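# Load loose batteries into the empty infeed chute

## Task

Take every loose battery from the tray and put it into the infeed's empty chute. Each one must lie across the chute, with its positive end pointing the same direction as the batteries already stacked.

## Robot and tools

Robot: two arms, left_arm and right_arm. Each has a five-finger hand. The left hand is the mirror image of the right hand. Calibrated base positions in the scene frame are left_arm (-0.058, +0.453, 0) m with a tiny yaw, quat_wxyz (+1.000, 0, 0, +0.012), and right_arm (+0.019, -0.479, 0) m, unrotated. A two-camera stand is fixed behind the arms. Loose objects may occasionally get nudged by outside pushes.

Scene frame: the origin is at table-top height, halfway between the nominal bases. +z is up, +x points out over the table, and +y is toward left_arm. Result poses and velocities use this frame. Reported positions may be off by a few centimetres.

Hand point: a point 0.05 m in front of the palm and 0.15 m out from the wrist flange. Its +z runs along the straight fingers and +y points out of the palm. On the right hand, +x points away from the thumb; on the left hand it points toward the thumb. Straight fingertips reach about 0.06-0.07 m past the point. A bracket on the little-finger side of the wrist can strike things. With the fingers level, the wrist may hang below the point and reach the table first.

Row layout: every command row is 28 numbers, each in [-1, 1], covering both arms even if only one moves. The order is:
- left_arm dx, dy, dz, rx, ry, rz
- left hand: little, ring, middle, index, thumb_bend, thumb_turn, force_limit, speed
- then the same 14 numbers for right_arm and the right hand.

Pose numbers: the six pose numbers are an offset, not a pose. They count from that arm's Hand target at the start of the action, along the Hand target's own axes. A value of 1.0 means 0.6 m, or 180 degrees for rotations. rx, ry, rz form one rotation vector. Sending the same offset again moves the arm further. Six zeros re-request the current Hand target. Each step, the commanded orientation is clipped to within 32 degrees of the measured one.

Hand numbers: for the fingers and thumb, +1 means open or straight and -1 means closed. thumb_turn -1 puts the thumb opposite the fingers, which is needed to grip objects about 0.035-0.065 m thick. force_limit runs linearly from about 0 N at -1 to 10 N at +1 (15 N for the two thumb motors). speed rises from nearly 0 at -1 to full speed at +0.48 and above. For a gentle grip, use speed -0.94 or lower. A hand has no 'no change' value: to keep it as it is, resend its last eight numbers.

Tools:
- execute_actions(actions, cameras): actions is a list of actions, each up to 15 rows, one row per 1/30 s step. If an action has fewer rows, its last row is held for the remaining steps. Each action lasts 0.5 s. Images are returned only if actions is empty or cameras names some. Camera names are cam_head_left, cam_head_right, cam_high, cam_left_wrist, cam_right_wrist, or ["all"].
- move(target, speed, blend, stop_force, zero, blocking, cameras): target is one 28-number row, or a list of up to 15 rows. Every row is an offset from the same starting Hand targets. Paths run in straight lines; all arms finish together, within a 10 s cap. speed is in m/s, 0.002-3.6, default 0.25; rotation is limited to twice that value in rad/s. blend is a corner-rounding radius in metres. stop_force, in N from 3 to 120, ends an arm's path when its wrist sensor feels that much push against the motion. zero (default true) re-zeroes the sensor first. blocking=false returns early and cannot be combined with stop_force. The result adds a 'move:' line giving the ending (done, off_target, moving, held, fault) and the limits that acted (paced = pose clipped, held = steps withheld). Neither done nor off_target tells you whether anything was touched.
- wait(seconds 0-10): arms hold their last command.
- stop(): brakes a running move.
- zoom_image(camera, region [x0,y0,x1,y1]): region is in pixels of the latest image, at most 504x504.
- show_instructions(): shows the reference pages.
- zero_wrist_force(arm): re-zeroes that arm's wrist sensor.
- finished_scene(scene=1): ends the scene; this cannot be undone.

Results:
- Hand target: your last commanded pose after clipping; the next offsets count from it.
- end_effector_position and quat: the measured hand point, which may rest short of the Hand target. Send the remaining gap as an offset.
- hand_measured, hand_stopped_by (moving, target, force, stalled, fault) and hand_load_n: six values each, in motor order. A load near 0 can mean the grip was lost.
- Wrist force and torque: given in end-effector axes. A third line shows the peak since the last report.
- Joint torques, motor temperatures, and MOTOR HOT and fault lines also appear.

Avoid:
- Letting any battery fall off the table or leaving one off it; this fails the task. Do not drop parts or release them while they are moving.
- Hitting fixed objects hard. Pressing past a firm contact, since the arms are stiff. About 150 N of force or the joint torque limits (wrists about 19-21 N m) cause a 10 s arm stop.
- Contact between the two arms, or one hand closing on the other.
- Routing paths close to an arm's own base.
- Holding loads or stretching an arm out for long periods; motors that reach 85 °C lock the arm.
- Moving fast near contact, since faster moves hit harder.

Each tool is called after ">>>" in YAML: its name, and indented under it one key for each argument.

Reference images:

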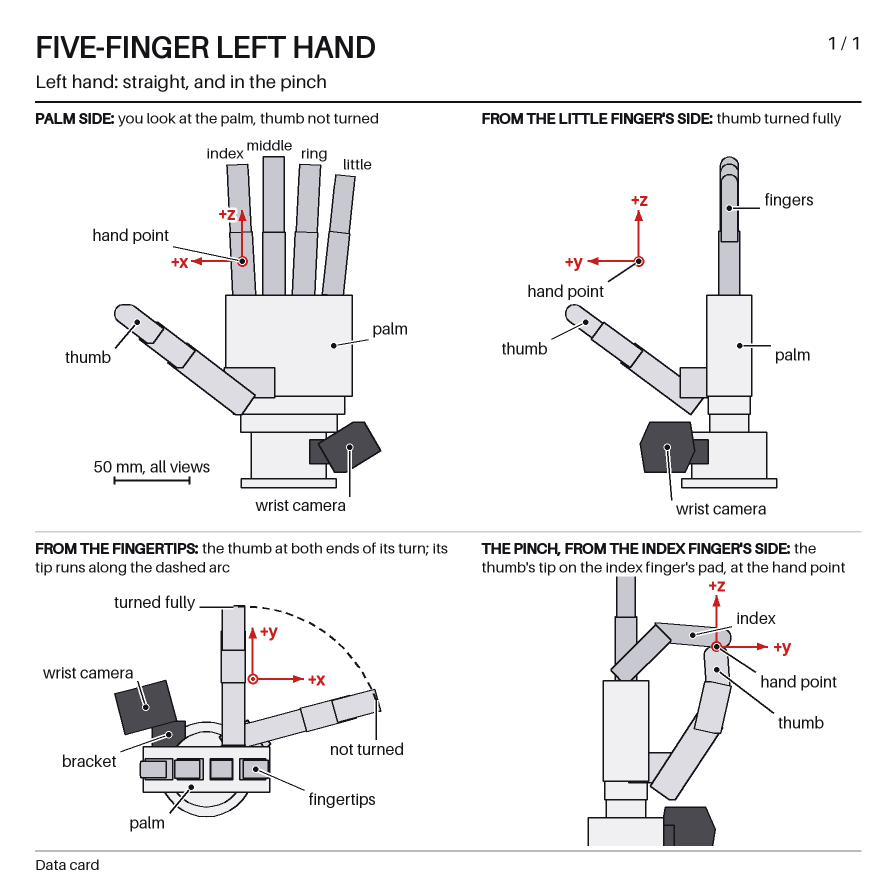

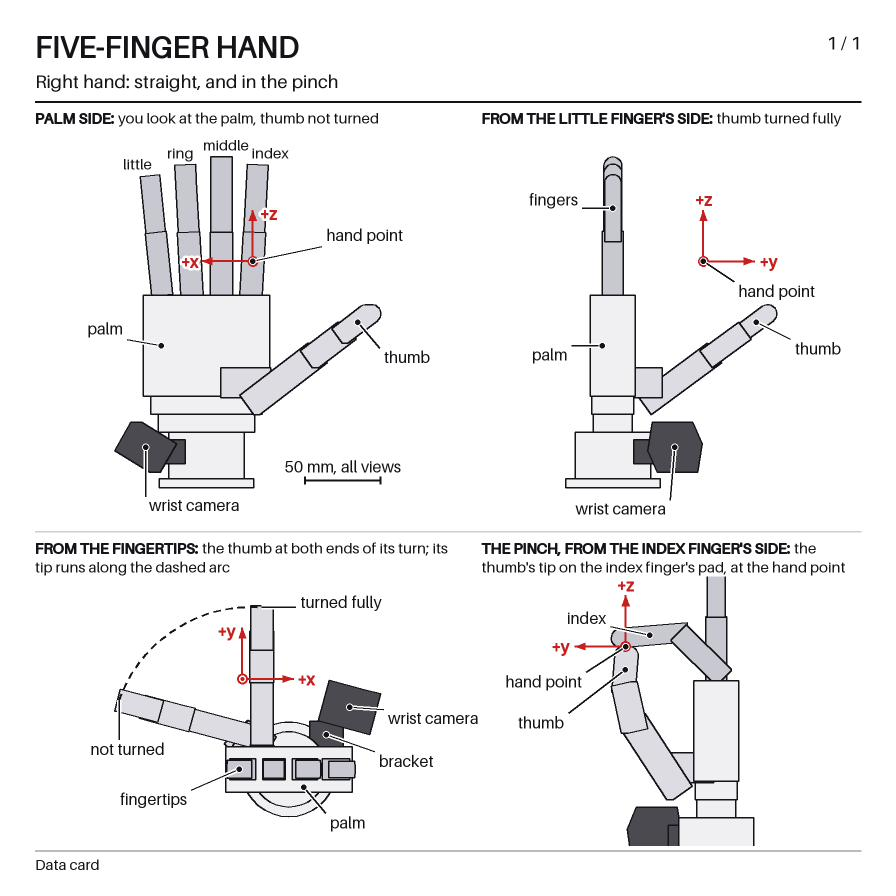

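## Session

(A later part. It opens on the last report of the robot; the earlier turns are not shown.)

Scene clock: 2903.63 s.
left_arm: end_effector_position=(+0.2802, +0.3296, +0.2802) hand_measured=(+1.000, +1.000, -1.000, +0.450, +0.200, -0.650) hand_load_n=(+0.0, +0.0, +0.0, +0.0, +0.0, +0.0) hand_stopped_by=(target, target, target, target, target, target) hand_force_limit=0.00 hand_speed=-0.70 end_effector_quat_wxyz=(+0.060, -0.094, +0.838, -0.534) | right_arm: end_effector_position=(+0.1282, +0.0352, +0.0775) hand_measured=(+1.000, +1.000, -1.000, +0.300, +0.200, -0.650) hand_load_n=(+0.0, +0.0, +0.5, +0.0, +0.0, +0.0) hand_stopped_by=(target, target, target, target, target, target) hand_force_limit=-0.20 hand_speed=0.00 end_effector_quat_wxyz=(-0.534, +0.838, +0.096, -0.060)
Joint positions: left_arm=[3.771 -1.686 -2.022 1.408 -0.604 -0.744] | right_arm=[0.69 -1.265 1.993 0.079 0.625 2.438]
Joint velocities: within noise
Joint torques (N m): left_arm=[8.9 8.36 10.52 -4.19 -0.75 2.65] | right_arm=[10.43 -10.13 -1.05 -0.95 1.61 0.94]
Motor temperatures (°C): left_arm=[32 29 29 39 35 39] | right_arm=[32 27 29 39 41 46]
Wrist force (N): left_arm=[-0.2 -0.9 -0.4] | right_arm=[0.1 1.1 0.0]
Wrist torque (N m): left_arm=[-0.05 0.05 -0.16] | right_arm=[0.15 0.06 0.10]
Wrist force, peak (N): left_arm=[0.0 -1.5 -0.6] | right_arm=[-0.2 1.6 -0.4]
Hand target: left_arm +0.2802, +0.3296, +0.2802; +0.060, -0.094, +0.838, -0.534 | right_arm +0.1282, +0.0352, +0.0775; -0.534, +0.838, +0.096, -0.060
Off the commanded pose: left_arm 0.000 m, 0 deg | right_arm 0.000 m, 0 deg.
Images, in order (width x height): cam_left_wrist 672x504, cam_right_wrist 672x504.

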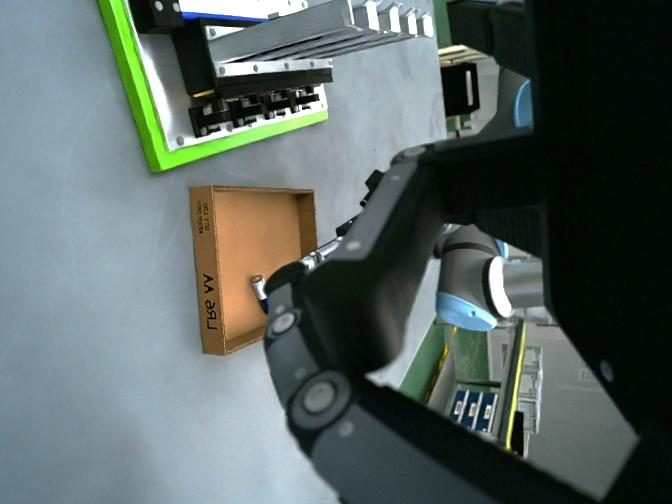

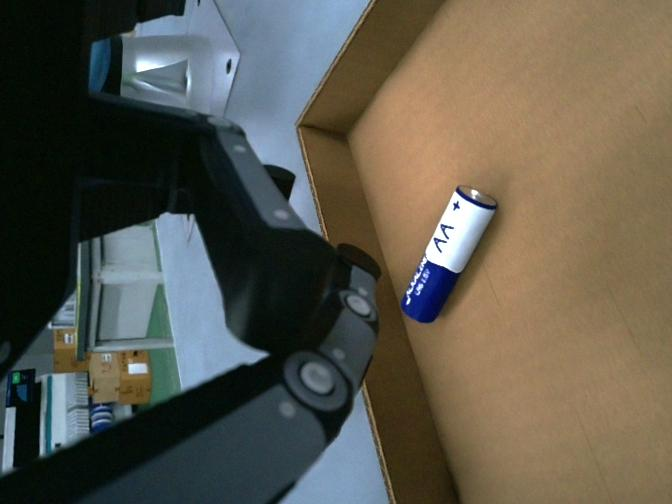

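>>> move:
  target: [0,0,0,0,0,0,1,1,-1,0.45,0.2,-0.65,0.0,-0.7,0,0.0498,0.0232,0,0,0,1,1,-1,0.3,0.2,-0.65,-0.2,0]
  speed: 0.04
  stop_force: 4
  cameras: ["cam_right_wrist","cam_high","cam_head_left"]

>>> zoom_image:
  camera: "cam_right_wrist"
  region: [300, 150, 500, 350]

>>> zoom_image:
  camera: "cam_high"
  region: [380, 160, 450, 230]

Scene clock: 2946.50 s.
left_arm: end_effector_position=(+0.2802, +0.3296, +0.2802) hand_measured=(+1.000, +1.000, -1.000, +0.450, +0.200, -0.650) hand_load_n=(+0.0, +0.0, +0.0, +0.0, +0.0, +0.0) hand_stopped_by=(target, target, target, target, target, target) hand_force_limit=0.00 hand_speed=-0.70 end_effector_quat_wxyz=(+0.060, -0.094, +0.838, -0.534) | right_arm: end_effector_position=(+0.1282, +0.0352, +0.0445) hand_measured=(+1.000, +1.000, -1.000, +0.300, +0.200, -0.650) hand_load_n=(+0.0, -0.5, +0.0, +0.0, +0.0, +0.0) hand_stopped_by=(target, target, target, target, target, target) hand_force_limit=-0.20 hand_speed=0.00 end_effector_quat_wxyz=(-0.534, +0.838, +0.096, -0.060)
Joint positions: left_arm=[3.771 -1.686 -2.022 1.408 -0.604 -0.744] | right_arm=[0.69 -1.205 2.021 -0.009 0.625 2.438]
Joint torques (N m): left_arm=[8.26 9.53 9.89 -4.06 -0.56 2.64] | right_arm=[4.18 -11.38 -0.07 -0.78 -3.69 1.02]
Wrist force (N): left_arm=[-0.1 -1.0 -0.7] | right_arm=[-0.1 1.3 -0.2]
Wrist torque (N m): left_arm=[-0.06 0.03 -0.16] | right_arm=[0.20 0.09 0.08]
Wrist force, peak (N): left_arm=[-0.3 -1.2 -0.7] | right_arm=[-0.2 2.0 -0.5]
Hand target: left_arm +0.2802, +0.3296, +0.2802; +0.060, -0.094, +0.838, -0.534 | right_arm +0.1282, +0.0352, +0.0445; -0.534, +0.838, +0.096, -0.060
Off the commanded pose: left_arm 0.000 m, 0 deg | right_arm 0.000 m, 0 deg.
move: done
Images, in order (width x height): cam_head_left 672x504, cam_high 672x504, cam_right_wrist 672x504.

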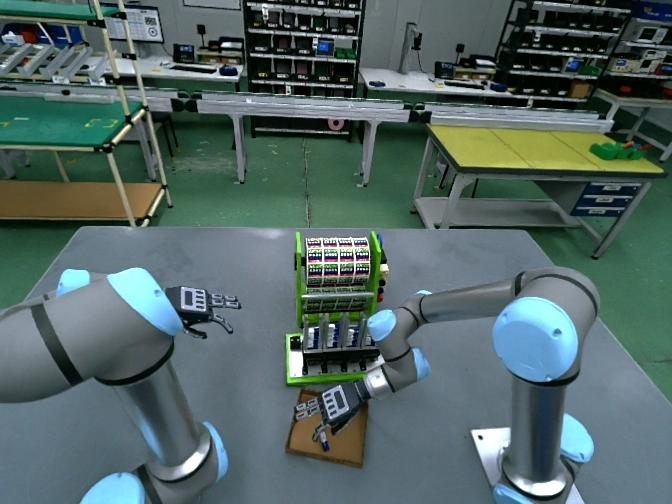

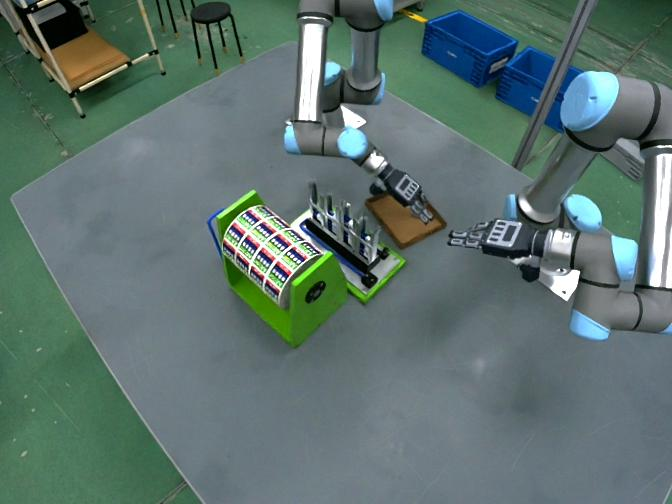

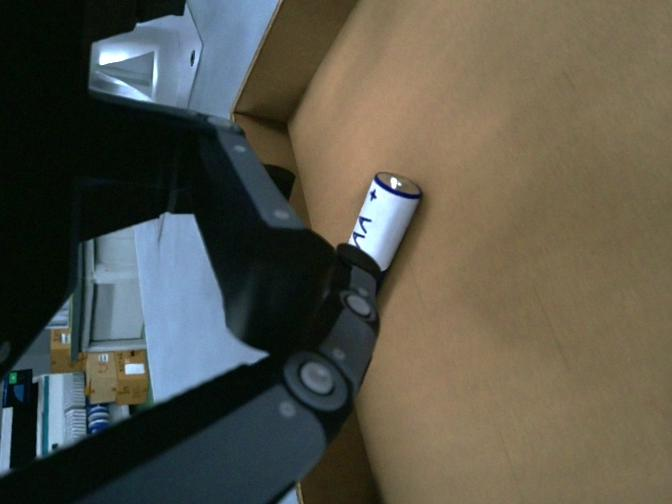

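Scaled by 2.520 from the camera's 672x504 image, which has a finer 960x720 frame.

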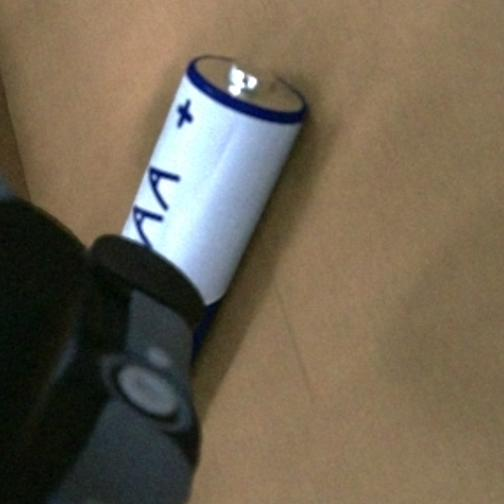

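Scaled by 7.200 from the camera's 672x504 image, which has a finer 960x720 frame.

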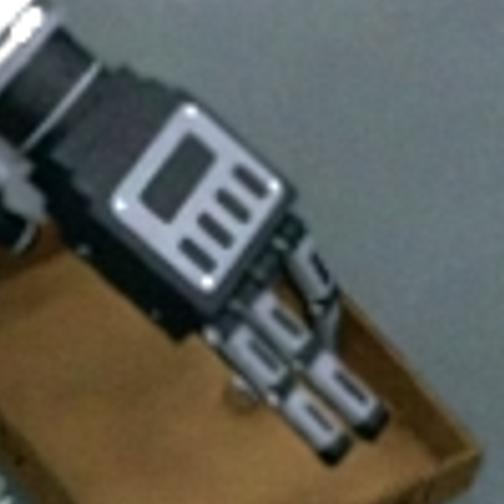

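>>> move:
  target: [0,0,0,0,0,0,1,1,-1,0.45,0.2,-0.65,0.0,-0.7,-0.0073,0.0211,0.0099,0,0,0,1,1,-1,0.3,0.2,-0.65,-0.2,0]
  speed: 0.02
  stop_force: 3.5
  cameras: ["cam_right_wrist","cam_high"]

>>> zoom_image:
  camera: "cam_right_wrist"
  region: [270, 130, 470, 330]

Scene clock: 2967.50 s.
left_arm: end_effector_position=(+0.2802, +0.3296, +0.2802) hand_measured=(+1.000, +1.000, -1.000, +0.450, +0.200, -0.650) hand_load_n=(+0.0, +0.0, +0.0, +0.0, +0.0, +0.0) hand_stopped_by=(target, target, target, target, target, target) hand_force_limit=0.00 hand_speed=-0.70 end_effector_quat_wxyz=(+0.060, -0.094, +0.838, -0.534) | right_arm: end_effector_position=(+0.1239, +0.0343, +0.0305) hand_measured=(+1.000, +1.000, -1.000, +0.300, +0.200, -0.650) hand_load_n=(-0.5, +0.0, +0.0, +0.0, +0.5, +0.0) hand_stopped_by=(target, target, target, target, target, target) hand_force_limit=-0.20 hand_speed=0.00 end_effector_quat_wxyz=(-0.534, +0.838, +0.096, -0.060)
Joint positions: left_arm=[3.771 -1.686 -2.022 1.408 -0.604 -0.744] | right_arm=[0.696 -1.185 2.041 -0.054 0.629 2.445]
Joint torques (N m): left_arm=[7.97 9.85 8.89 -3.93 -0.51 2.63] | right_arm=[12.81 -10.14 -0.07 -0.95 1.72 1.58]
Wrist force (N): left_arm=[-0.1 -1.2 -0.5] | right_arm=[0.0 1.3 -0.4]
Wrist torque (N m): left_arm=[-0.09 0.03 -0.15] | right_arm=[0.20 0.07 0.10]
Wrist force, peak (N): left_arm=[-0.3 -1.4 -0.6] | right_arm=[-0.1 1.8 -0.2]
Hand target: left_arm +0.2802, +0.3296, +0.2802; +0.060, -0.094, +0.838, -0.534 | right_arm +0.1239, +0.0343, +0.0305; -0.534, +0.838, +0.096, -0.060
Off the commanded pose: left_arm 0.000 m, 0 deg | right_arm 0.000 m, 0 deg.
move: done
Images, in order (width x height): cam_high 672x504, cam_right_wrist 672x504.

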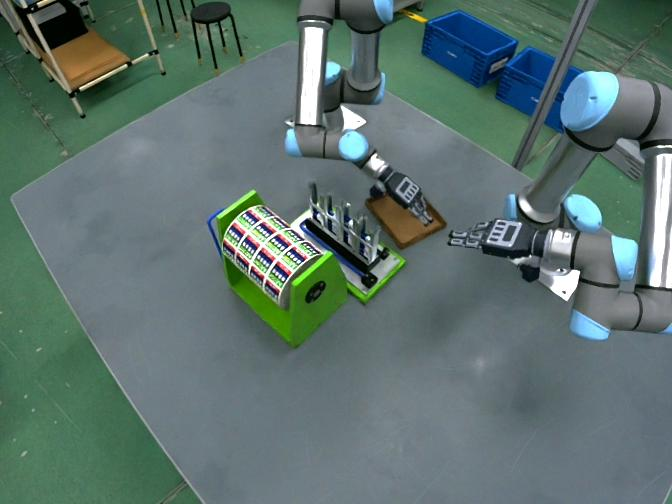

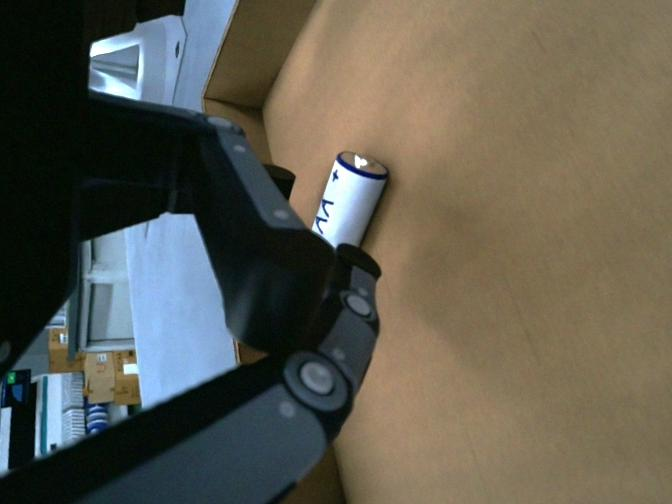

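Scaled by 2.520 from the camera's 672x504 image, which has a finer 960x720 frame.

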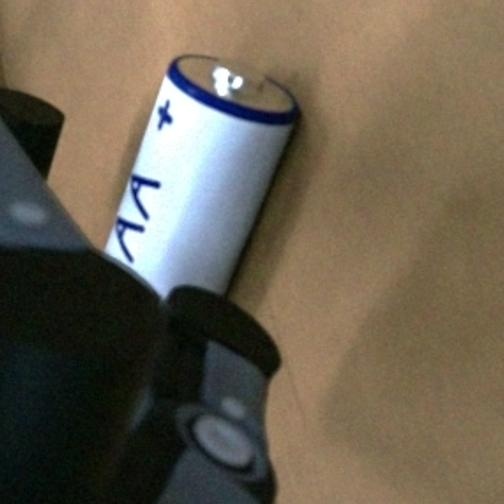

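>>> move:
  target: [0,0,0,0,0,0,1,1,-1,0.45,0.2,-0.65,0.0,-0.7,0.0017,0.0059,0.0110,0,0,0,1,1,-1,0.3,0.2,-0.65,-0.2,0]
  speed: 0.015
  stop_force: 3
  cameras: ["cam_right_wrist","cam_high"]

>>> zoom_image:
  camera: "cam_right_wrist"
  region: [260, 130, 460, 330]

Scene clock: 2980.90 s.
left_arm: end_effector_position=(+0.2802, +0.3296, +0.2802) hand_measured=(+1.000, +1.000, -1.000, +0.450, +0.200, -0.650) hand_load_n=(+0.0, +0.0, +0.0, +0.0, +0.0, +0.0) hand_stopped_by=(target, target, target, target, target, target) hand_force_limit=0.00 hand_speed=-0.70 end_effector_quat_wxyz=(+0.060, -0.094, +0.838, -0.534) | right_arm: end_effector_position=(+0.1239, +0.0389, +0.0245) hand_measured=(+1.000, +1.000, -1.000, +0.300, +0.200, -0.650) hand_load_n=(+0.0, +0.0, +0.0, +0.0, +0.0, +0.0) hand_stopped_by=(target, target, target, target, target, target) hand_force_limit=-0.20 hand_speed=0.00 end_effector_quat_wxyz=(-0.534, +0.838, +0.096, -0.060)
Joint positions: left_arm=[3.771 -1.686 -2.022 1.408 -0.604 -0.744] | right_arm=[0.706 -1.168 2.034 -0.074 0.636 2.457]
Joint torques (N m): left_arm=[9.2 7.82 10.19 -3.96 -0.76 2.64] | right_arm=[11.98 -11.15 -18.84 -1.04 1.62 1.9]
Wrist force (N): left_arm=[0.0 -1.1 -0.5] | right_arm=[-0.1 1.0 0.0]
Wrist torque (N m): left_arm=[-0.08 0.02 -0.15] | right_arm=[0.12 0.07 0.09]
Wrist force, peak (N): left_arm=[-0.3 -1.2 -0.8] | right_arm=[-0.1 1.7 -0.3]
Hand target: left_arm +0.2802, +0.3296, +0.2802; +0.060, -0.094, +0.838, -0.534 | right_arm +0.1239, +0.0389, +0.0245; -0.534, +0.838, +0.096, -0.060
Off the commanded pose: left_arm 0.000 m, 0 deg | right_arm 0.000 m, 0 deg.
move: done
Images, in order (width x height): cam_high 672x504, cam_right_wrist 672x504.

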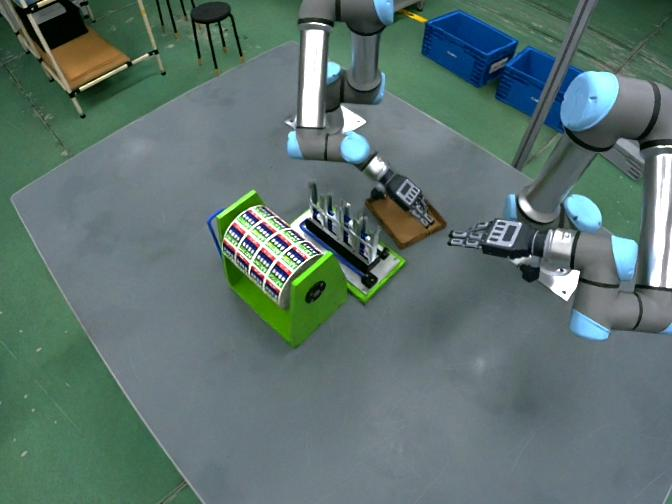

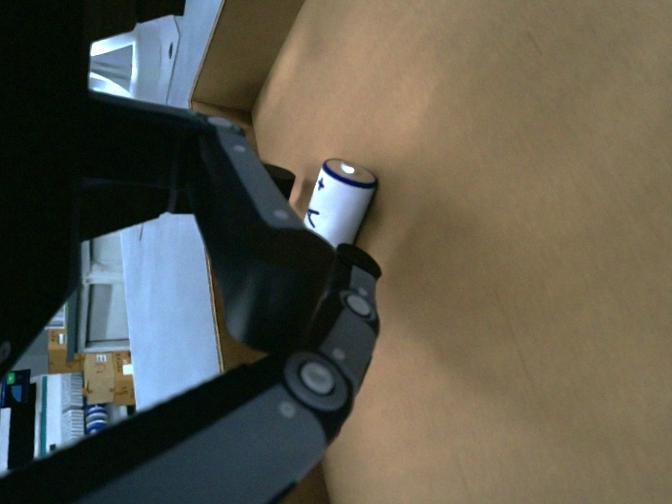

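Scaled by 2.520 from the camera's 672x504 image, which has a finer 960x720 frame.

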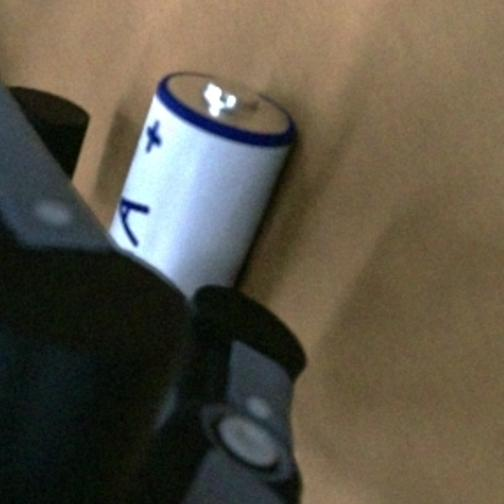

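>>> execute_actions:
  actions:
    - [[0,0,0,0,0,0,1,1,-1,0.45,0.2,-0.65,0.0,-0.7,0,0,0,0,0,0,1,1,-1,-0.3,0.2,-0.65,-0.4,-0.94]]

>>> wait:
  seconds: 4
  cameras: ["cam_right_wrist"]

>>> zoom_image:
  camera: "cam_right_wrist"
  region: [260, 130, 460, 330]

Scene clock: 2988.80 s.
left_arm: end_effector_position=(+0.2802, +0.3296, +0.2802) hand_measured=(+1.000, +1.000, -1.000, +0.450, +0.200, -0.650) hand_load_n=(+0.0, +0.0, +0.0, +0.0, +0.0, +0.0) hand_stopped_by=(target, target, target, target, target, target) hand_force_limit=0.00 hand_speed=-0.70 end_effector_quat_wxyz=(+0.060, -0.094, +0.838, -0.534) | right_arm: end_effector_position=(+0.1239, +0.0389, +0.0245) hand_measured=(+1.000, +1.000, -1.000, -0.076, +0.200, -0.650) hand_load_n=(+0.5, +0.0, +0.0, +4.0, +2.5, -1.0) hand_stopped_by=(target, target, target, force, target, target) hand_force_limit=-0.40 hand_speed=-0.94 end_effector_quat_wxyz=(-0.534, +0.838, +0.096, -0.060)
Joint positions: left_arm=[3.771 -1.686 -2.022 1.408 -0.604 -0.744] | right_arm=[0.706 -1.168 2.034 -0.074 0.636 2.457]
Joint torques (N m): left_arm=[8.61 8.89 10.39 -4.26 -0.46 2.53] | right_arm=[11.26 -10.04 -18.62 -0.89 1.62 1.72]
Wrist force (N): left_arm=[-0.2 -1.0 -0.4] | right_arm=[-0.1 0.5 -0.3]
Wrist torque (N m): left_arm=[-0.07 0.04 -0.16] | right_arm=[0.14 0.07 0.09]
Wrist force, peak (N): left_arm=[-0.1 -1.5 -0.5] | right_arm=[-0.2 1.7 -0.3]
Hand target: left_arm +0.2802, +0.3296, +0.2802; +0.060, -0.094, +0.838, -0.534 | right_arm +0.1239, +0.0389, +0.0245; -0.534, +0.838, +0.096, -0.060
Off the commanded pose: left_arm 0.000 m, 0 deg | right_arm 0.000 m, 0 deg.

Scene clock: 2992.80 s.
left_arm: end_effector_position=(+0.2802, +0.3296, +0.2802) hand_measured=(+1.000, +1.000, -1.000, +0.450, +0.200, -0.650) hand_load_n=(+0.0, +0.0, +0.0, +0.0, +0.0, +0.0) hand_stopped_by=(target, target, target, target, target, target) hand_force_limit=0.00 hand_speed=-0.70 end_effector_quat_wxyz=(+0.060, -0.094, +0.838, -0.534) | right_arm: end_effector_position=(+0.1239, +0.0389, +0.0245) hand_measured=(+1.000, +1.000, -1.000, -0.076, +0.200, -0.650) hand_load_n=(+0.0, +0.0, +0.0, +4.0, +2.5, -1.0) hand_stopped_by=(target, target, target, force, target, target) hand_force_limit=-0.40 hand_speed=-0.94 end_effector_quat_wxyz=(-0.534, +0.838, +0.096, -0.060)
Joint positions: left_arm=[3.771 -1.686 -2.022 1.408 -0.604 -0.744] | right_arm=[0.706 -1.168 2.034 -0.074 0.636 2.457]
Joint torques (N m): left_arm=[7.44 9.89 9.09 -4.22 -0.46 2.38] | right_arm=[10.96 -11.48 -17.43 -0.69 1.57 1.47]
Wrist force (N): left_arm=[-0.4 -0.9 -0.6] | right_arm=[-0.2 0.6 -0.5]
Wrist torque (N m): left_arm=[-0.04 0.07 -0.18] | right_arm=[0.19 0.08 0.09]
Wrist force, peak (N): left_arm=[-0.2 -1.4 -0.7] | right_arm=[-0.1 1.0 -0.6]
Hand target: left_arm +0.2802, +0.3296, +0.2802; +0.060, -0.094, +0.838, -0.534 | right_arm +0.1239, +0.0389, +0.0245; -0.534, +0.838, +0.096, -0.060
Off the commanded pose: left_arm 0.000 m, 0 deg | right_arm 0.000 m, 0 deg.
wait: 4.00 s; at rest by 0.17 s
Images, in order (width x height): cam_right_wrist 672x504.

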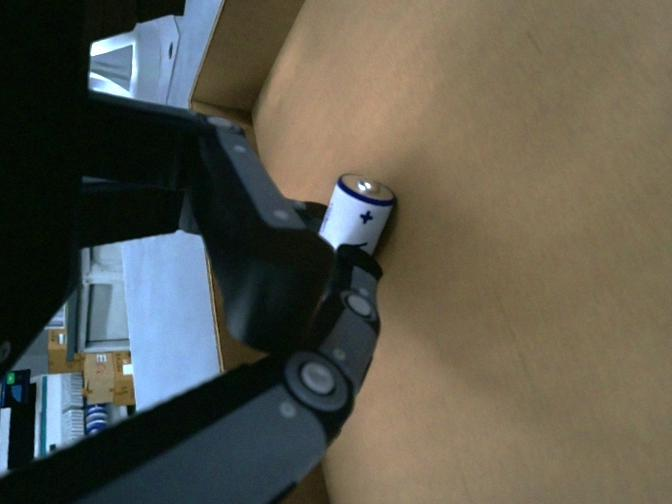

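Scaled by 2.520 from the camera's 672x504 image, which has a finer 960x720 frame.

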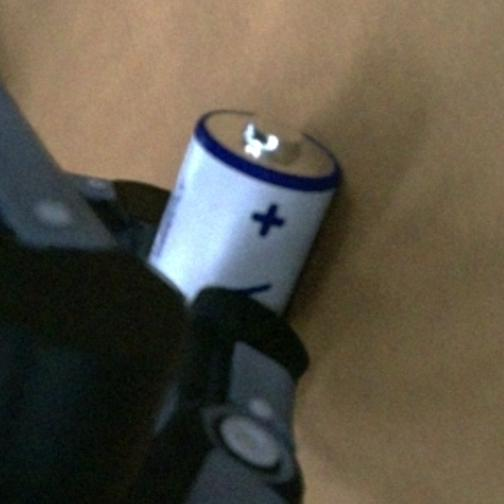

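>>> execute_actions:
  actions:
    - [[0,0,0,0,0,0,1,1,-1,0.45,0.2,-0.65,0.0,-0.7,0,0,0,0,0,0,1,1,-1,-0.45,0.2,-0.65,0.0,-0.95]]

>>> wait:
  seconds: 1.5

Scene clock: 3002.07 s.
left_arm: end_effector_position=(+0.2802, +0.3296, +0.2802) hand_measured=(+1.000, +1.000, -1.000, +0.450, +0.200, -0.650) hand_load_n=(+0.0, -0.5, +0.0, +0.0, +0.0, +0.0) hand_stopped_by=(target, target, target, target, target, target) hand_force_limit=0.00 hand_speed=-0.70 end_effector_quat_wxyz=(+0.060, -0.094, +0.838, -0.534) | right_arm: end_effector_position=(+0.1239, +0.0389, +0.0245) hand_measured=(+1.000, +1.000, -1.000, -0.080, +0.200, -0.650) hand_load_n=(+0.0, +0.0, +0.0, +5.5, +3.0, -1.5) hand_stopped_by=(target, target, target, force, target, target) hand_force_limit=0.00 hand_speed=-0.95 end_effector_quat_wxyz=(-0.534, +0.838, +0.096, -0.060)
Joint positions: left_arm=[3.771 -1.686 -2.022 1.408 -0.604 -0.744] | right_arm=[0.706 -1.168 2.034 -0.074 0.636 2.457]
Joint torques (N m): left_arm=[7.7 9.67 9.78 -4.24 -0.53 2.4] | right_arm=[9.77 -11.64 -16.59 -0.75 1.25 1.18]
Wrist force (N): left_arm=[-0.3 -1.1 -0.3] | right_arm=[0.1 0.0 -0.4]
Wrist torque (N m): left_arm=[-0.09 0.07 -0.17] | right_arm=[0.14 0.04 0.10]
Wrist force, peak (N): left_arm=[0.0 -1.3 -0.8] | right_arm=[-0.3 0.9 -0.5]
Hand target: left_arm +0.2802, +0.3296, +0.2802; +0.060, -0.094, +0.838, -0.534 | right_arm +0.1239, +0.0389, +0.0245; -0.534, +0.838, +0.096, -0.060
Off the commanded pose: left_arm 0.000 m, 0 deg | right_arm 0.000 m, 0 deg.

Scene clock: 3003.57 s.
left_arm: end_effector_position=(+0.2802, +0.3296, +0.2802) hand_measured=(+1.000, +1.000, -1.000, +0.450, +0.200, -0.650) hand_load_n=(-0.5, -0.5, +0.0, +0.0, +0.0, +0.0) hand_stopped_by=(target, target, target, target, target, target) hand_force_limit=0.00 hand_speed=-0.70 end_effector_quat_wxyz=(+0.060, -0.094, +0.838, -0.534) | right_arm: end_effector_position=(+0.1239, +0.0389, +0.0245) hand_measured=(+1.000, +1.000, -1.000, -0.080, +0.200, -0.650) hand_load_n=(+0.0, +0.0, +0.0, +5.5, +3.0, -1.0) hand_stopped_by=(target, target, target, force, target, target) hand_force_limit=0.00 hand_speed=-0.95 end_effector_quat_wxyz=(-0.534, +0.838, +0.096, -0.060)
Joint positions: left_arm=[3.771 -1.686 -2.022 1.408 -0.604 -0.744] | right_arm=[0.706 -1.168 2.034 -0.074 0.636 2.457]
Joint torques (N m): left_arm=[7.39 8.87 10.01 -4.13 -0.27 2.42] | right_arm=[10.08 -11.44 -15.46 -0.68 1.12 1]
Wrist force (N): left_arm=[0.1 -1.1 -0.3] | right_arm=[0.0 0.2 -0.4]
Wrist torque (N m): left_arm=[-0.09 0.00 -0.14] | right_arm=[0.13 0.05 0.10]
Wrist force, peak (N): left_arm=[-0.2 -1.5 -0.5] | right_arm=[-0.1 0.8 -0.9]
Hand target: left_arm +0.2802, +0.3296, +0.2802; +0.060, -0.094, +0.838, -0.534 | right_arm +0.1239, +0.0389, +0.0245; -0.534, +0.838, +0.096, -0.060
Off the commanded pose: left_arm 0.000 m, 0 deg | right_arm 0.000 m, 0 deg.
wait: 1.50 s; at rest by 0.17 s

>>> move:
  target: [0,0,0,0,0,0,1,1,-1,0.45,0.2,-0.65,0.0,-0.7,0,-0.0906,-0.0423,0,0,0,1,1,-1,-0.45,0.2,-0.65,0.0,-0.95]
  speed: 0.05
  cameras: ["cam_right_wrist","cam_high"]

>>> zoom_image:
  camera: "cam_right_wrist"
  region: [260, 130, 460, 330]

Scene clock: 3009.20 s.
left_arm: end_effector_position=(+0.2802, +0.3296, +0.2802) hand_measured=(+1.000, +1.000, -1.000, +0.450, +0.200, -0.650) hand_load_n=(-0.5, +0.0, +0.0, +0.0, +0.0, +0.0) hand_stopped_by=(target, target, target, target, target, target) hand_force_limit=0.00 hand_speed=-0.70 end_effector_quat_wxyz=(+0.060, -0.094, +0.838, -0.534) | right_arm: end_effector_position=(+0.1238, +0.0388, +0.0844) hand_measured=(+1.000, +1.000, -1.000, -0.080, +0.200, -0.650) hand_load_n=(+0.0, +0.0, +0.0, +0.0, +0.0, +0.0) hand_stopped_by=(target, target, target, force, target, target) hand_force_limit=0.00 hand_speed=-0.95 end_effector_quat_wxyz=(-0.534, +0.838, +0.096, -0.060)
Joint positions: left_arm=[3.771 -1.686 -2.022 1.408 -0.604 -0.744] | right_arm=[0.706 -1.279 1.985 0.085 0.637 2.457]
Joint torques (N m): left_arm=[8.92 10.13 9.4 -4.14 -0.35 2.61] | right_arm=[-8.22 -42.82 -21.5 3.09 -0.63 -1.31]
Wrist force (N): left_arm=[-0.3 -0.9 -0.2] | right_arm=[0.0 1.3 0.0]
Wrist torque (N m): left_arm=[-0.07 0.07 -0.17] | right_arm=[0.21 0.09 0.10]
Wrist force, peak (N): left_arm=[-0.1 -1.2 -0.8] | right_arm=[0.1 1.8 -0.1]
Hand target: left_arm +0.2802, +0.3296, +0.2802; +0.060, -0.094, +0.838, -0.534 | right_arm +0.1239, +0.0388, +0.0845; -0.534, +0.838, +0.096, -0.060
Off the commanded pose: left_arm 0.000 m, 0 deg | right_arm 0.000 m, 0 deg.
move: done
Images, in order (width x height): cam_high 672x504, cam_right_wrist 672x504.

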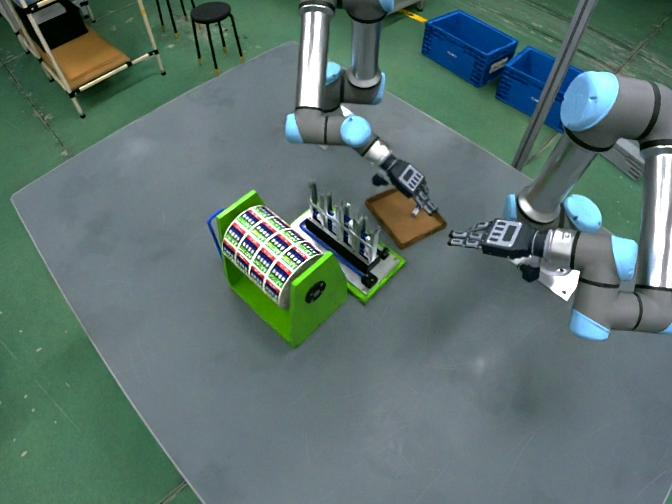

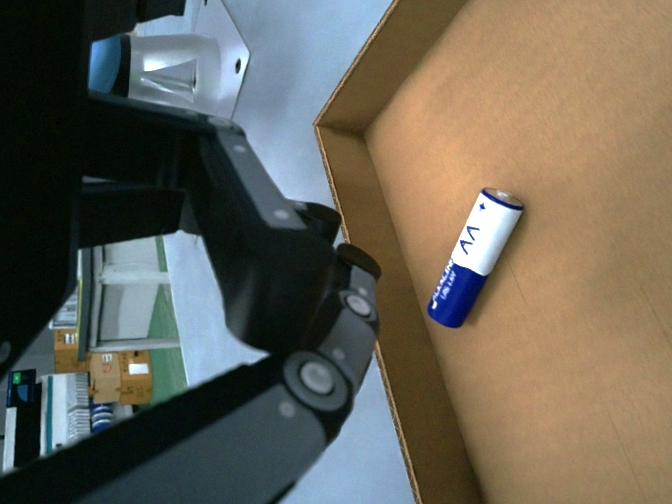

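Scaled by 2.520 from the camera's 672x504 image, which has a finer 960x720 frame.

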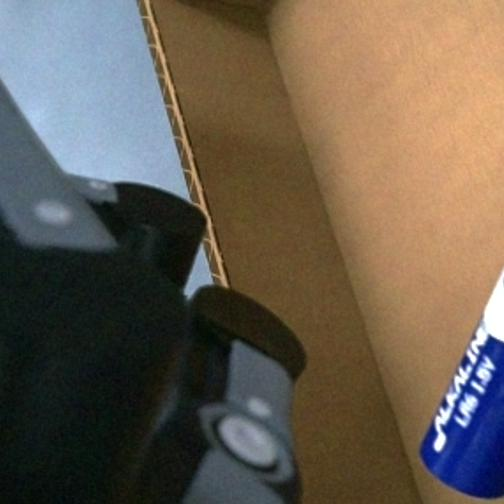

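>>> zoom_image:
  camera: "cam_right_wrist"
  region: [400, 150, 600, 350]

Scaled by 2.520 from the camera's 672x504 image, which has a finer 960x720 frame.

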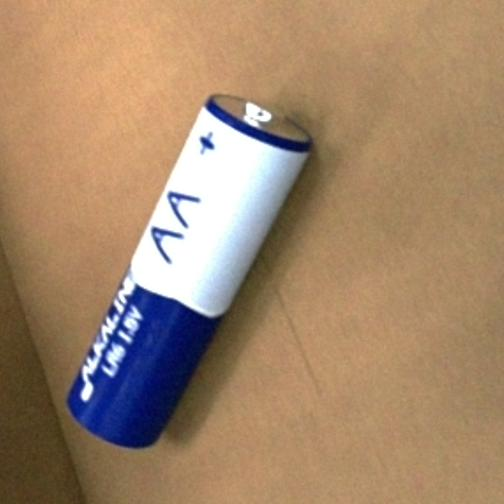

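>>> move:
  target:
    - [0,0,0,0,0,0,1,1,-1,0.45,0.2,-0.65,0.0,-0.7,-0.0015,-0.0053,0.0113,0,0,0,1,1,-1,0.3,0.2,-0.65,-0.2,-0.5]
    - [0,0,0,0,0,0,1,1,-1,0.45,0.2,-0.65,0.0,-0.7,-0.0015,0.0769,0.0496,0,0,0,1,1,-1,0.3,0.2,-0.65,-0.2,-0.5]
  speed: 0.04
  stop_force: 3.5
  cameras: ["cam_right_wrist"]

>>> zoom_image:
  camera: "cam_right_wrist"
  region: [260, 130, 460, 330]

Scene clock: 3042.13 s.
left_arm: end_effector_position=(+0.2802, +0.3296, +0.2802) hand_measured=(+1.000, +1.000, -1.000, +0.450, +0.200, -0.650) hand_load_n=(-0.5, +0.0, +0.0, +0.0, +0.0, +0.0) hand_stopped_by=(target, target, target, target, target, target) hand_force_limit=0.00 hand_speed=-0.70 end_effector_quat_wxyz=(+0.060, -0.094, +0.838, -0.534) | right_arm: end_effector_position=(+0.1214, +0.0459, +0.0301) hand_measured=(+1.000, +1.000, -1.000, +0.300, +0.200, -0.650) hand_load_n=(+0.0, +0.0, +0.0, +0.0, +0.0, +0.0) hand_stopped_by=(target, target, target, target, target, target) hand_force_limit=-0.20 hand_speed=-0.50 end_effector_quat_wxyz=(-0.534, +0.838, +0.096, -0.060)
Joint positions: left_arm=[3.771 -1.686 -2.022 1.408 -0.604 -0.744] | right_arm=[0.726 -1.175 2.018 -0.07 0.651 2.481]
Joint torques (N m): left_arm=[7.78 9.76 8.62 -4.26 -0.09 2.48] | right_arm=[8.65 -10.79 -0.69 -0.85 -0.17 1.75]
Wrist force (N): left_arm=[-0.3 -0.8 -0.5] | right_arm=[0.1 1.0 0.0]
Wrist torque (N m): left_arm=[-0.04 0.06 -0.17] | right_arm=[0.14 0.03 0.10]
Wrist force, peak (N): left_arm=[0.0 -1.4 -0.7] | right_arm=[-0.3 1.7 -0.4]
Hand target: left_arm +0.2802, +0.3296, +0.2802; +0.060, -0.094, +0.838, -0.534 | right_arm +0.1214, +0.0459, +0.0301; -0.534, +0.838, +0.096, -0.060
Off the commanded pose: left_arm 0.000 m, 0 deg | right_arm 0.000 m, 0 deg.
move: done
Images, in order (width x height): cam_right_wrist 672x504.

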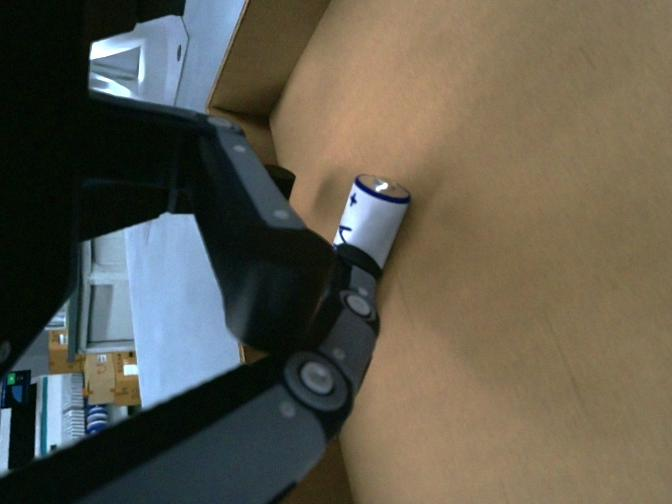

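Scaled by 2.520 from the camera's 672x504 image, which has a finer 960x720 frame.

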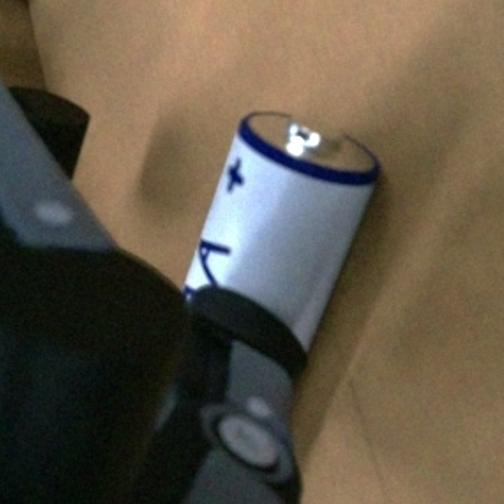

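>>> move:
  target:
    - [0,0,0,0,0,0,1,1,-1,0.45,0.2,-0.65,0.0,-0.7,0,0.0011,-0.0023,0,0,0,1,1,-1,0.3,0.2,-0.65,-0.2,-0.5]
    - [0,0,0,0,0,0,1,1,-1,0.45,0.2,-0.65,0.0,-0.7,0,0.0186,0.0059,0,0,0,1,1,-1,0.3,0.2,-0.65,-0.2,-0.5]
  speed: 0.01
  stop_force: 3
  cameras: ["cam_right_wrist"]

>>> zoom_image:
  camera: "cam_right_wrist"
  region: [260, 130, 460, 330]

Scene clock: 3050.77 s.
left_arm: end_effector_position=(+0.2802, +0.3296, +0.2802) hand_measured=(+1.000, +1.000, -1.000, +0.450, +0.200, -0.650) hand_load_n=(+0.0, +0.0, +0.0, +0.0, +0.0, +0.0) hand_stopped_by=(target, target, target, target, target, target) hand_force_limit=0.00 hand_speed=-0.70 end_effector_quat_wxyz=(+0.060, -0.094, +0.838, -0.534) | right_arm: end_effector_position=(+0.1217, +0.0444, +0.0185) hand_measured=(+1.000, +1.000, -1.000, +0.300, +0.200, -0.650) hand_load_n=(+0.0, +0.0, +0.0, +0.0, -0.5, +0.0) hand_stopped_by=(target, target, target, target, target, target) hand_force_limit=-0.20 hand_speed=-0.50 end_effector_quat_wxyz=(-0.534, +0.838, +0.096, -0.060)
Joint positions: left_arm=[3.771 -1.686 -2.022 1.408 -0.604 -0.744] | right_arm=[0.722 -1.153 2.028 -0.098 0.648 2.476]
Joint torques (N m): left_arm=[8.09 9.99 9.33 -4.05 -0.04 2.3] | right_arm=[-5.88 -10.77 -0.04 -1.08 -2.67 0.93]
Wrist force (N): left_arm=[-0.2 -1.1 -0.6] | right_arm=[0.1 0.3 -1.0]
Wrist torque (N m): left_arm=[-0.08 0.04 -0.16] | right_arm=[0.16 0.06 0.11]
Wrist force, peak (N): left_arm=[-0.4 -1.6 -0.5] | right_arm=[0.4 1.7 -0.5]
Hand target: left_arm +0.2802, +0.3296, +0.2802; +0.060, -0.094, +0.838, -0.534 | right_arm +0.1217, +0.0444, +0.0185; -0.534, +0.838, +0.096, -0.060
Off the commanded pose: left_arm 0.000 m, 0 deg | right_arm 0.000 m, 0 deg.
move: done
Images, in order (width x height): cam_right_wrist 672x504.

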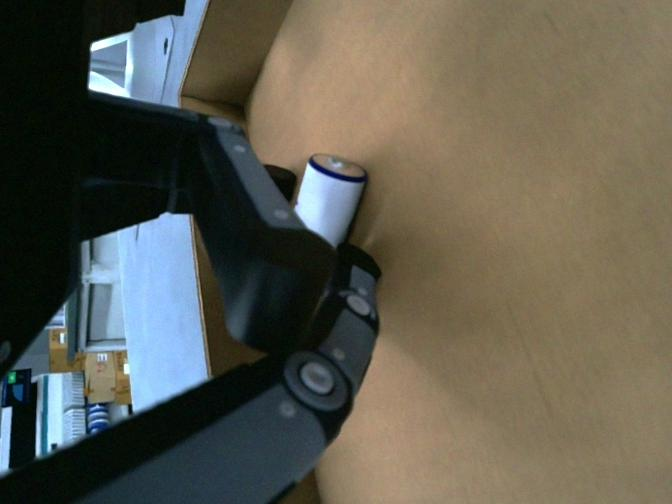

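Scaled by 2.520 from the camera's 672x504 image, which has a finer 960x720 frame.

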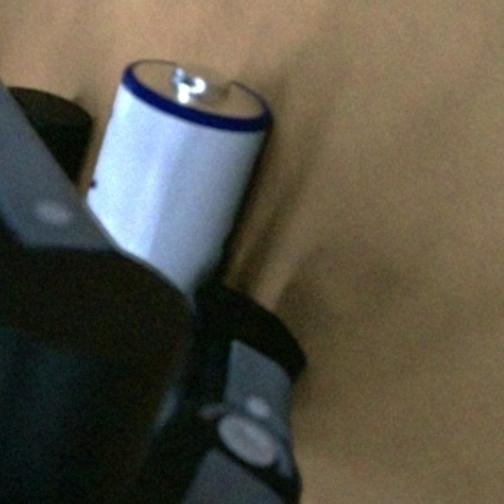

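>>> move:
  target: [0,0,0,0,0,0,1,1,-1,0.45,0.2,-0.65,0.0,-0.7,0,0.0091,0.0042,0,0,0,1,1,-1,0.3,0.2,-0.65,-0.2,-0.5]
  speed: 0.006
  stop_force: 3
  cameras: ["cam_right_wrist"]

>>> zoom_image:
  camera: "cam_right_wrist"
  region: [260, 130, 460, 330]

Scene clock: 3060.20 s.
left_arm: end_effector_position=(+0.2802, +0.3296, +0.2802) hand_measured=(+1.000, +1.000, -1.000, +0.450, +0.200, -0.650) hand_load_n=(+0.0, +0.0, +0.0, +0.0, +0.0, +0.0) hand_stopped_by=(target, target, target, target, target, target) hand_force_limit=0.00 hand_speed=-0.70 end_effector_quat_wxyz=(+0.060, -0.094, +0.838, -0.534) | right_arm: end_effector_position=(+0.1217, +0.0444, +0.0183) hand_measured=(+1.000, +1.000, -1.000, +0.300, +0.200, -0.650) hand_load_n=(+0.0, +0.0, +0.0, +0.5, -1.5, +0.0) hand_stopped_by=(target, target, target, target, target, target) hand_force_limit=-0.20 hand_speed=-0.50 end_effector_quat_wxyz=(-0.534, +0.838, +0.096, -0.060)
Joint positions: left_arm=[3.771 -1.686 -2.022 1.408 -0.604 -0.744] | right_arm=[0.722 -1.153 2.028 -0.099 0.648 2.476]
Joint torques (N m): left_arm=[9.12 10.05 10.13 -4.02 0.24 2.4] | right_arm=[9.72 -43.51 -17.52 2.69 1.67 0.91]
Wrist force (N): left_arm=[-0.1 -1.2 -0.6] | right_arm=[0.2 -2.6 -2.7]
Wrist torque (N m): left_arm=[-0.09 0.03 -0.15] | right_arm=[0.15 0.09 0.09]
Wrist force, peak (N): left_arm=[-0.3 -1.3 -0.8] | right_arm=[0.2 -5.7 -4.1]
Hand target: left_arm +0.2802, +0.3296, +0.2802; +0.060, -0.094, +0.838, -0.534 | right_arm +0.1217, +0.0444, +0.0183; -0.534, +0.838, +0.096, -0.060 (not the last commanded pose)
Off the commanded pose: left_arm 0.000 m, 0 deg | right_arm 0.006 m, 0 deg.
move: contact (right_arm)
Images, in order (width x height): cam_right_wrist 672x504.

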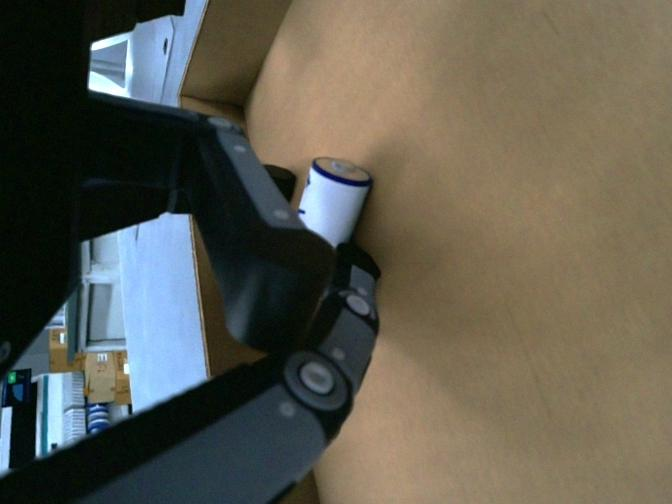

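Scaled by 2.520 from the camera's 672x504 image, which has a finer 960x720 frame.

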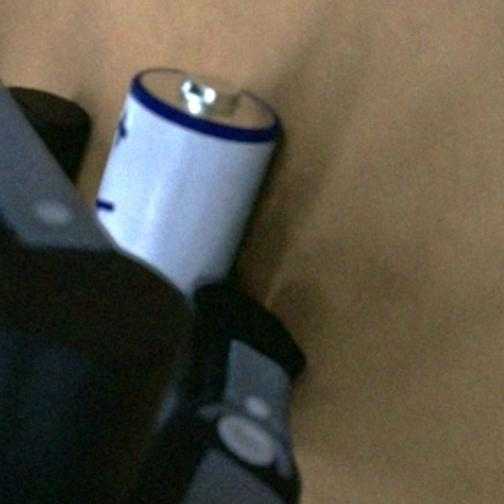

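>>> move:
  target: [0,0,0,0,0,0,1,1,-1,0.45,0.2,-0.65,0.0,-0.7,0,-0.0026,-0.0012,0,0,0,1,1,-1,0.3,0.2,-0.65,-0.2,-0.5]
  speed: 0.02

>>> execute_actions:
  actions:
    - [[0,0,0,0,0,0,1,1,-1,0.45,0.2,-0.65,0.0,-0.7,0,0,0,0,0,0,1,1,-1,-0.31,0.2,-0.65,-0.4,-0.94]]

>>> wait:
  seconds: 2.5
  cameras: ["cam_right_wrist"]

>>> zoom_image:
  camera: "cam_right_wrist"
  region: [260, 130, 460, 330]

Scene clock: 3067.70 s.
left_arm: end_effector_position=(+0.2802, +0.3296, +0.2802) hand_measured=(+1.000, +1.000, -1.000, +0.450, +0.200, -0.650) hand_load_n=(+0.0, +0.5, +0.0, +0.0, +0.0, +0.0) hand_stopped_by=(target, target, target, target, target, target) hand_force_limit=0.00 hand_speed=-0.70 end_effector_quat_wxyz=(+0.060, -0.094, +0.838, -0.534) | right_arm: end_effector_position=(+0.1217, +0.0444, +0.0199) hand_measured=(+1.000, +1.000, -1.000, +0.300, +0.200, -0.650) hand_load_n=(+0.0, +0.0, +0.0, +0.0, +0.0, +0.0) hand_stopped_by=(target, target, target, target, target, target) hand_force_limit=-0.20 hand_speed=-0.50 end_effector_quat_wxyz=(-0.534, +0.838, +0.096, -0.060)
Joint positions: left_arm=[3.771 -1.686 -2.022 1.408 -0.604 -0.744] | right_arm=[0.722 -1.156 2.027 -0.095 0.648 2.476]
Joint torques (N m): left_arm=[8.69 9.42 9.46 -3.82 0.07 2.16] | right_arm=[10.41 -46.45 -18.9 2.84 1.67 0.91]
Wrist force (N): left_arm=[-0.3 -1.2 -0.4] | right_arm=[0.1 1.4 0.0]
Wrist torque (N m): left_arm=[-0.10 0.05 -0.16] | right_arm=[0.19 0.05 0.12]
Wrist force, peak (N): left_arm=[-0.1 -1.3 -0.8] | right_arm=[0.0 -3.5 -3.1]
Hand target: left_arm +0.2802, +0.3296, +0.2802; +0.060, -0.094, +0.838, -0.534 | right_arm +0.1217, +0.0444, +0.0200; -0.534, +0.838, +0.096, -0.060
Off the commanded pose: left_arm 0.000 m, 0 deg | right_arm 0.000 m, 0 deg.
move: done

Scene clock: 3068.57 s.
left_arm: end_effector_position=(+0.2802, +0.3296, +0.2802) hand_measured=(+1.000, +1.000, -1.000, +0.450, +0.200, -0.650) hand_load_n=(+0.0, +0.0, +0.0, +0.0, +0.0, +0.5) hand_stopped_by=(target, target, target, target, target, target) hand_force_limit=0.00 hand_speed=-0.70 end_effector_quat_wxyz=(+0.060, -0.094, +0.838, -0.534) | right_arm: end_effector_position=(+0.1217, +0.0445, +0.0200) hand_measured=(+1.000, +1.000, -1.000, +0.200, +0.200, -0.650) hand_load_n=(+0.0, +0.0, +0.0, +3.0, +0.0, +0.0) hand_stopped_by=(target, target, target, force, target, target) hand_force_limit=-0.40 hand_speed=-0.94 end_effector_quat_wxyz=(-0.534, +0.838, +0.096, -0.060)
Joint positions: left_arm=[3.771 -1.686 -2.022 1.408 -0.604 -0.744] | right_arm=[0.722 -1.156 2.027 -0.095 0.648 2.476]
Joint torques (N m): left_arm=[9.36 8.92 9.67 -4.19 0.23 2.5] | right_arm=[10.11 -40.32 -15.13 2.62 1.73 0.35]
Wrist force (N): left_arm=[-0.1 -1.0 -0.7] | right_arm=[0.3 -5.0 -1.8]
Wrist torque (N m): left_arm=[-0.04 0.03 -0.16] | right_arm=[0.19 0.00 0.10]
Wrist force, peak (N): left_arm=[-0.2 -1.4 -0.5] | right_arm=[-0.2 -5.9 -1.6]
Hand target: left_arm +0.2802, +0.3296, +0.2802; +0.060, -0.094, +0.838, -0.534 | right_arm +0.1217, +0.0444, +0.0200; -0.534, +0.838, +0.096, -0.060
Off the commanded pose: left_arm 0.000 m, 0 deg | right_arm 0.000 m, 0 deg.

Scene clock: 3071.07 s.
left_arm: end_effector_position=(+0.2802, +0.3296, +0.2802) hand_measured=(+1.000, +1.000, -1.000, +0.450, +0.200, -0.650) hand_load_n=(+0.0, +0.0, +0.5, +0.0, +0.0, +0.0) hand_stopped_by=(target, target, target, target, target, target) hand_force_limit=0.00 hand_speed=-0.70 end_effector_quat_wxyz=(+0.060, -0.094, +0.838, -0.534) | right_arm: end_effector_position=(+0.1217, +0.0444, +0.0200) hand_measured=(+1.000, +1.000, -1.000, +0.200, +0.200, -0.650) hand_load_n=(+0.0, +0.0, +0.0, +3.0, +0.0, +0.0) hand_stopped_by=(target, target, target, force, target, target) hand_force_limit=-0.40 hand_speed=-0.94 end_effector_quat_wxyz=(-0.534, +0.838, +0.096, -0.060)
Joint positions: left_arm=[3.771 -1.686 -2.022 1.408 -0.604 -0.744] | right_arm=[0.722 -1.156 2.027 -0.095 0.648 2.476]
Joint torques (N m): left_arm=[9.08 8.32 10.5 -4.2 0.04 2.59] | right_arm=[10.29 -14.97 1.07 2.77 1.62 -1.14]
Wrist force (N): left_arm=[-0.2 -1.4 -0.5] | right_arm=[0.0 -4.9 -1.9]
Wrist torque (N m): left_arm=[-0.12 0.05 -0.15] | right_arm=[0.20 0.05 0.08]
Wrist force, peak (N): left_arm=[-0.2 -1.4 -0.5] | right_arm=[-0.3 -5.7 -2.2]
Hand target: left_arm +0.2802, +0.3296, +0.2802; +0.060, -0.094, +0.838, -0.534 | right_arm +0.1217, +0.0444, +0.0200; -0.534, +0.838, +0.096, -0.060
Off the commanded pose: left_arm 0.000 m, 0 deg | right_arm 0.000 m, 0 deg.
wait: 2.50 s; at rest by 0.17 s
Images, in order (width x height): cam_right_wrist 672x504.

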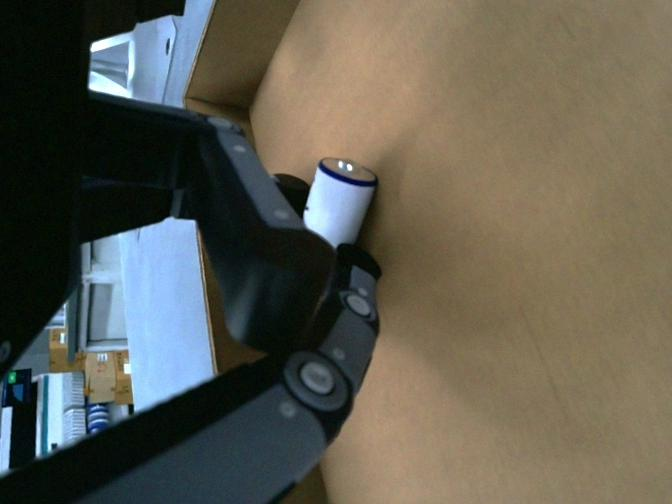

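Scaled by 2.520 from the camera's 672x504 image, which has a finer 960x720 frame.

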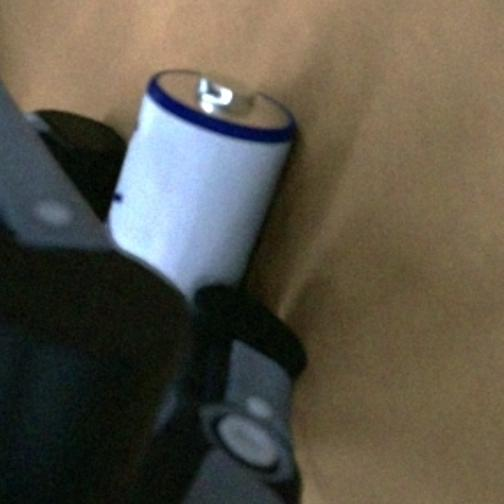

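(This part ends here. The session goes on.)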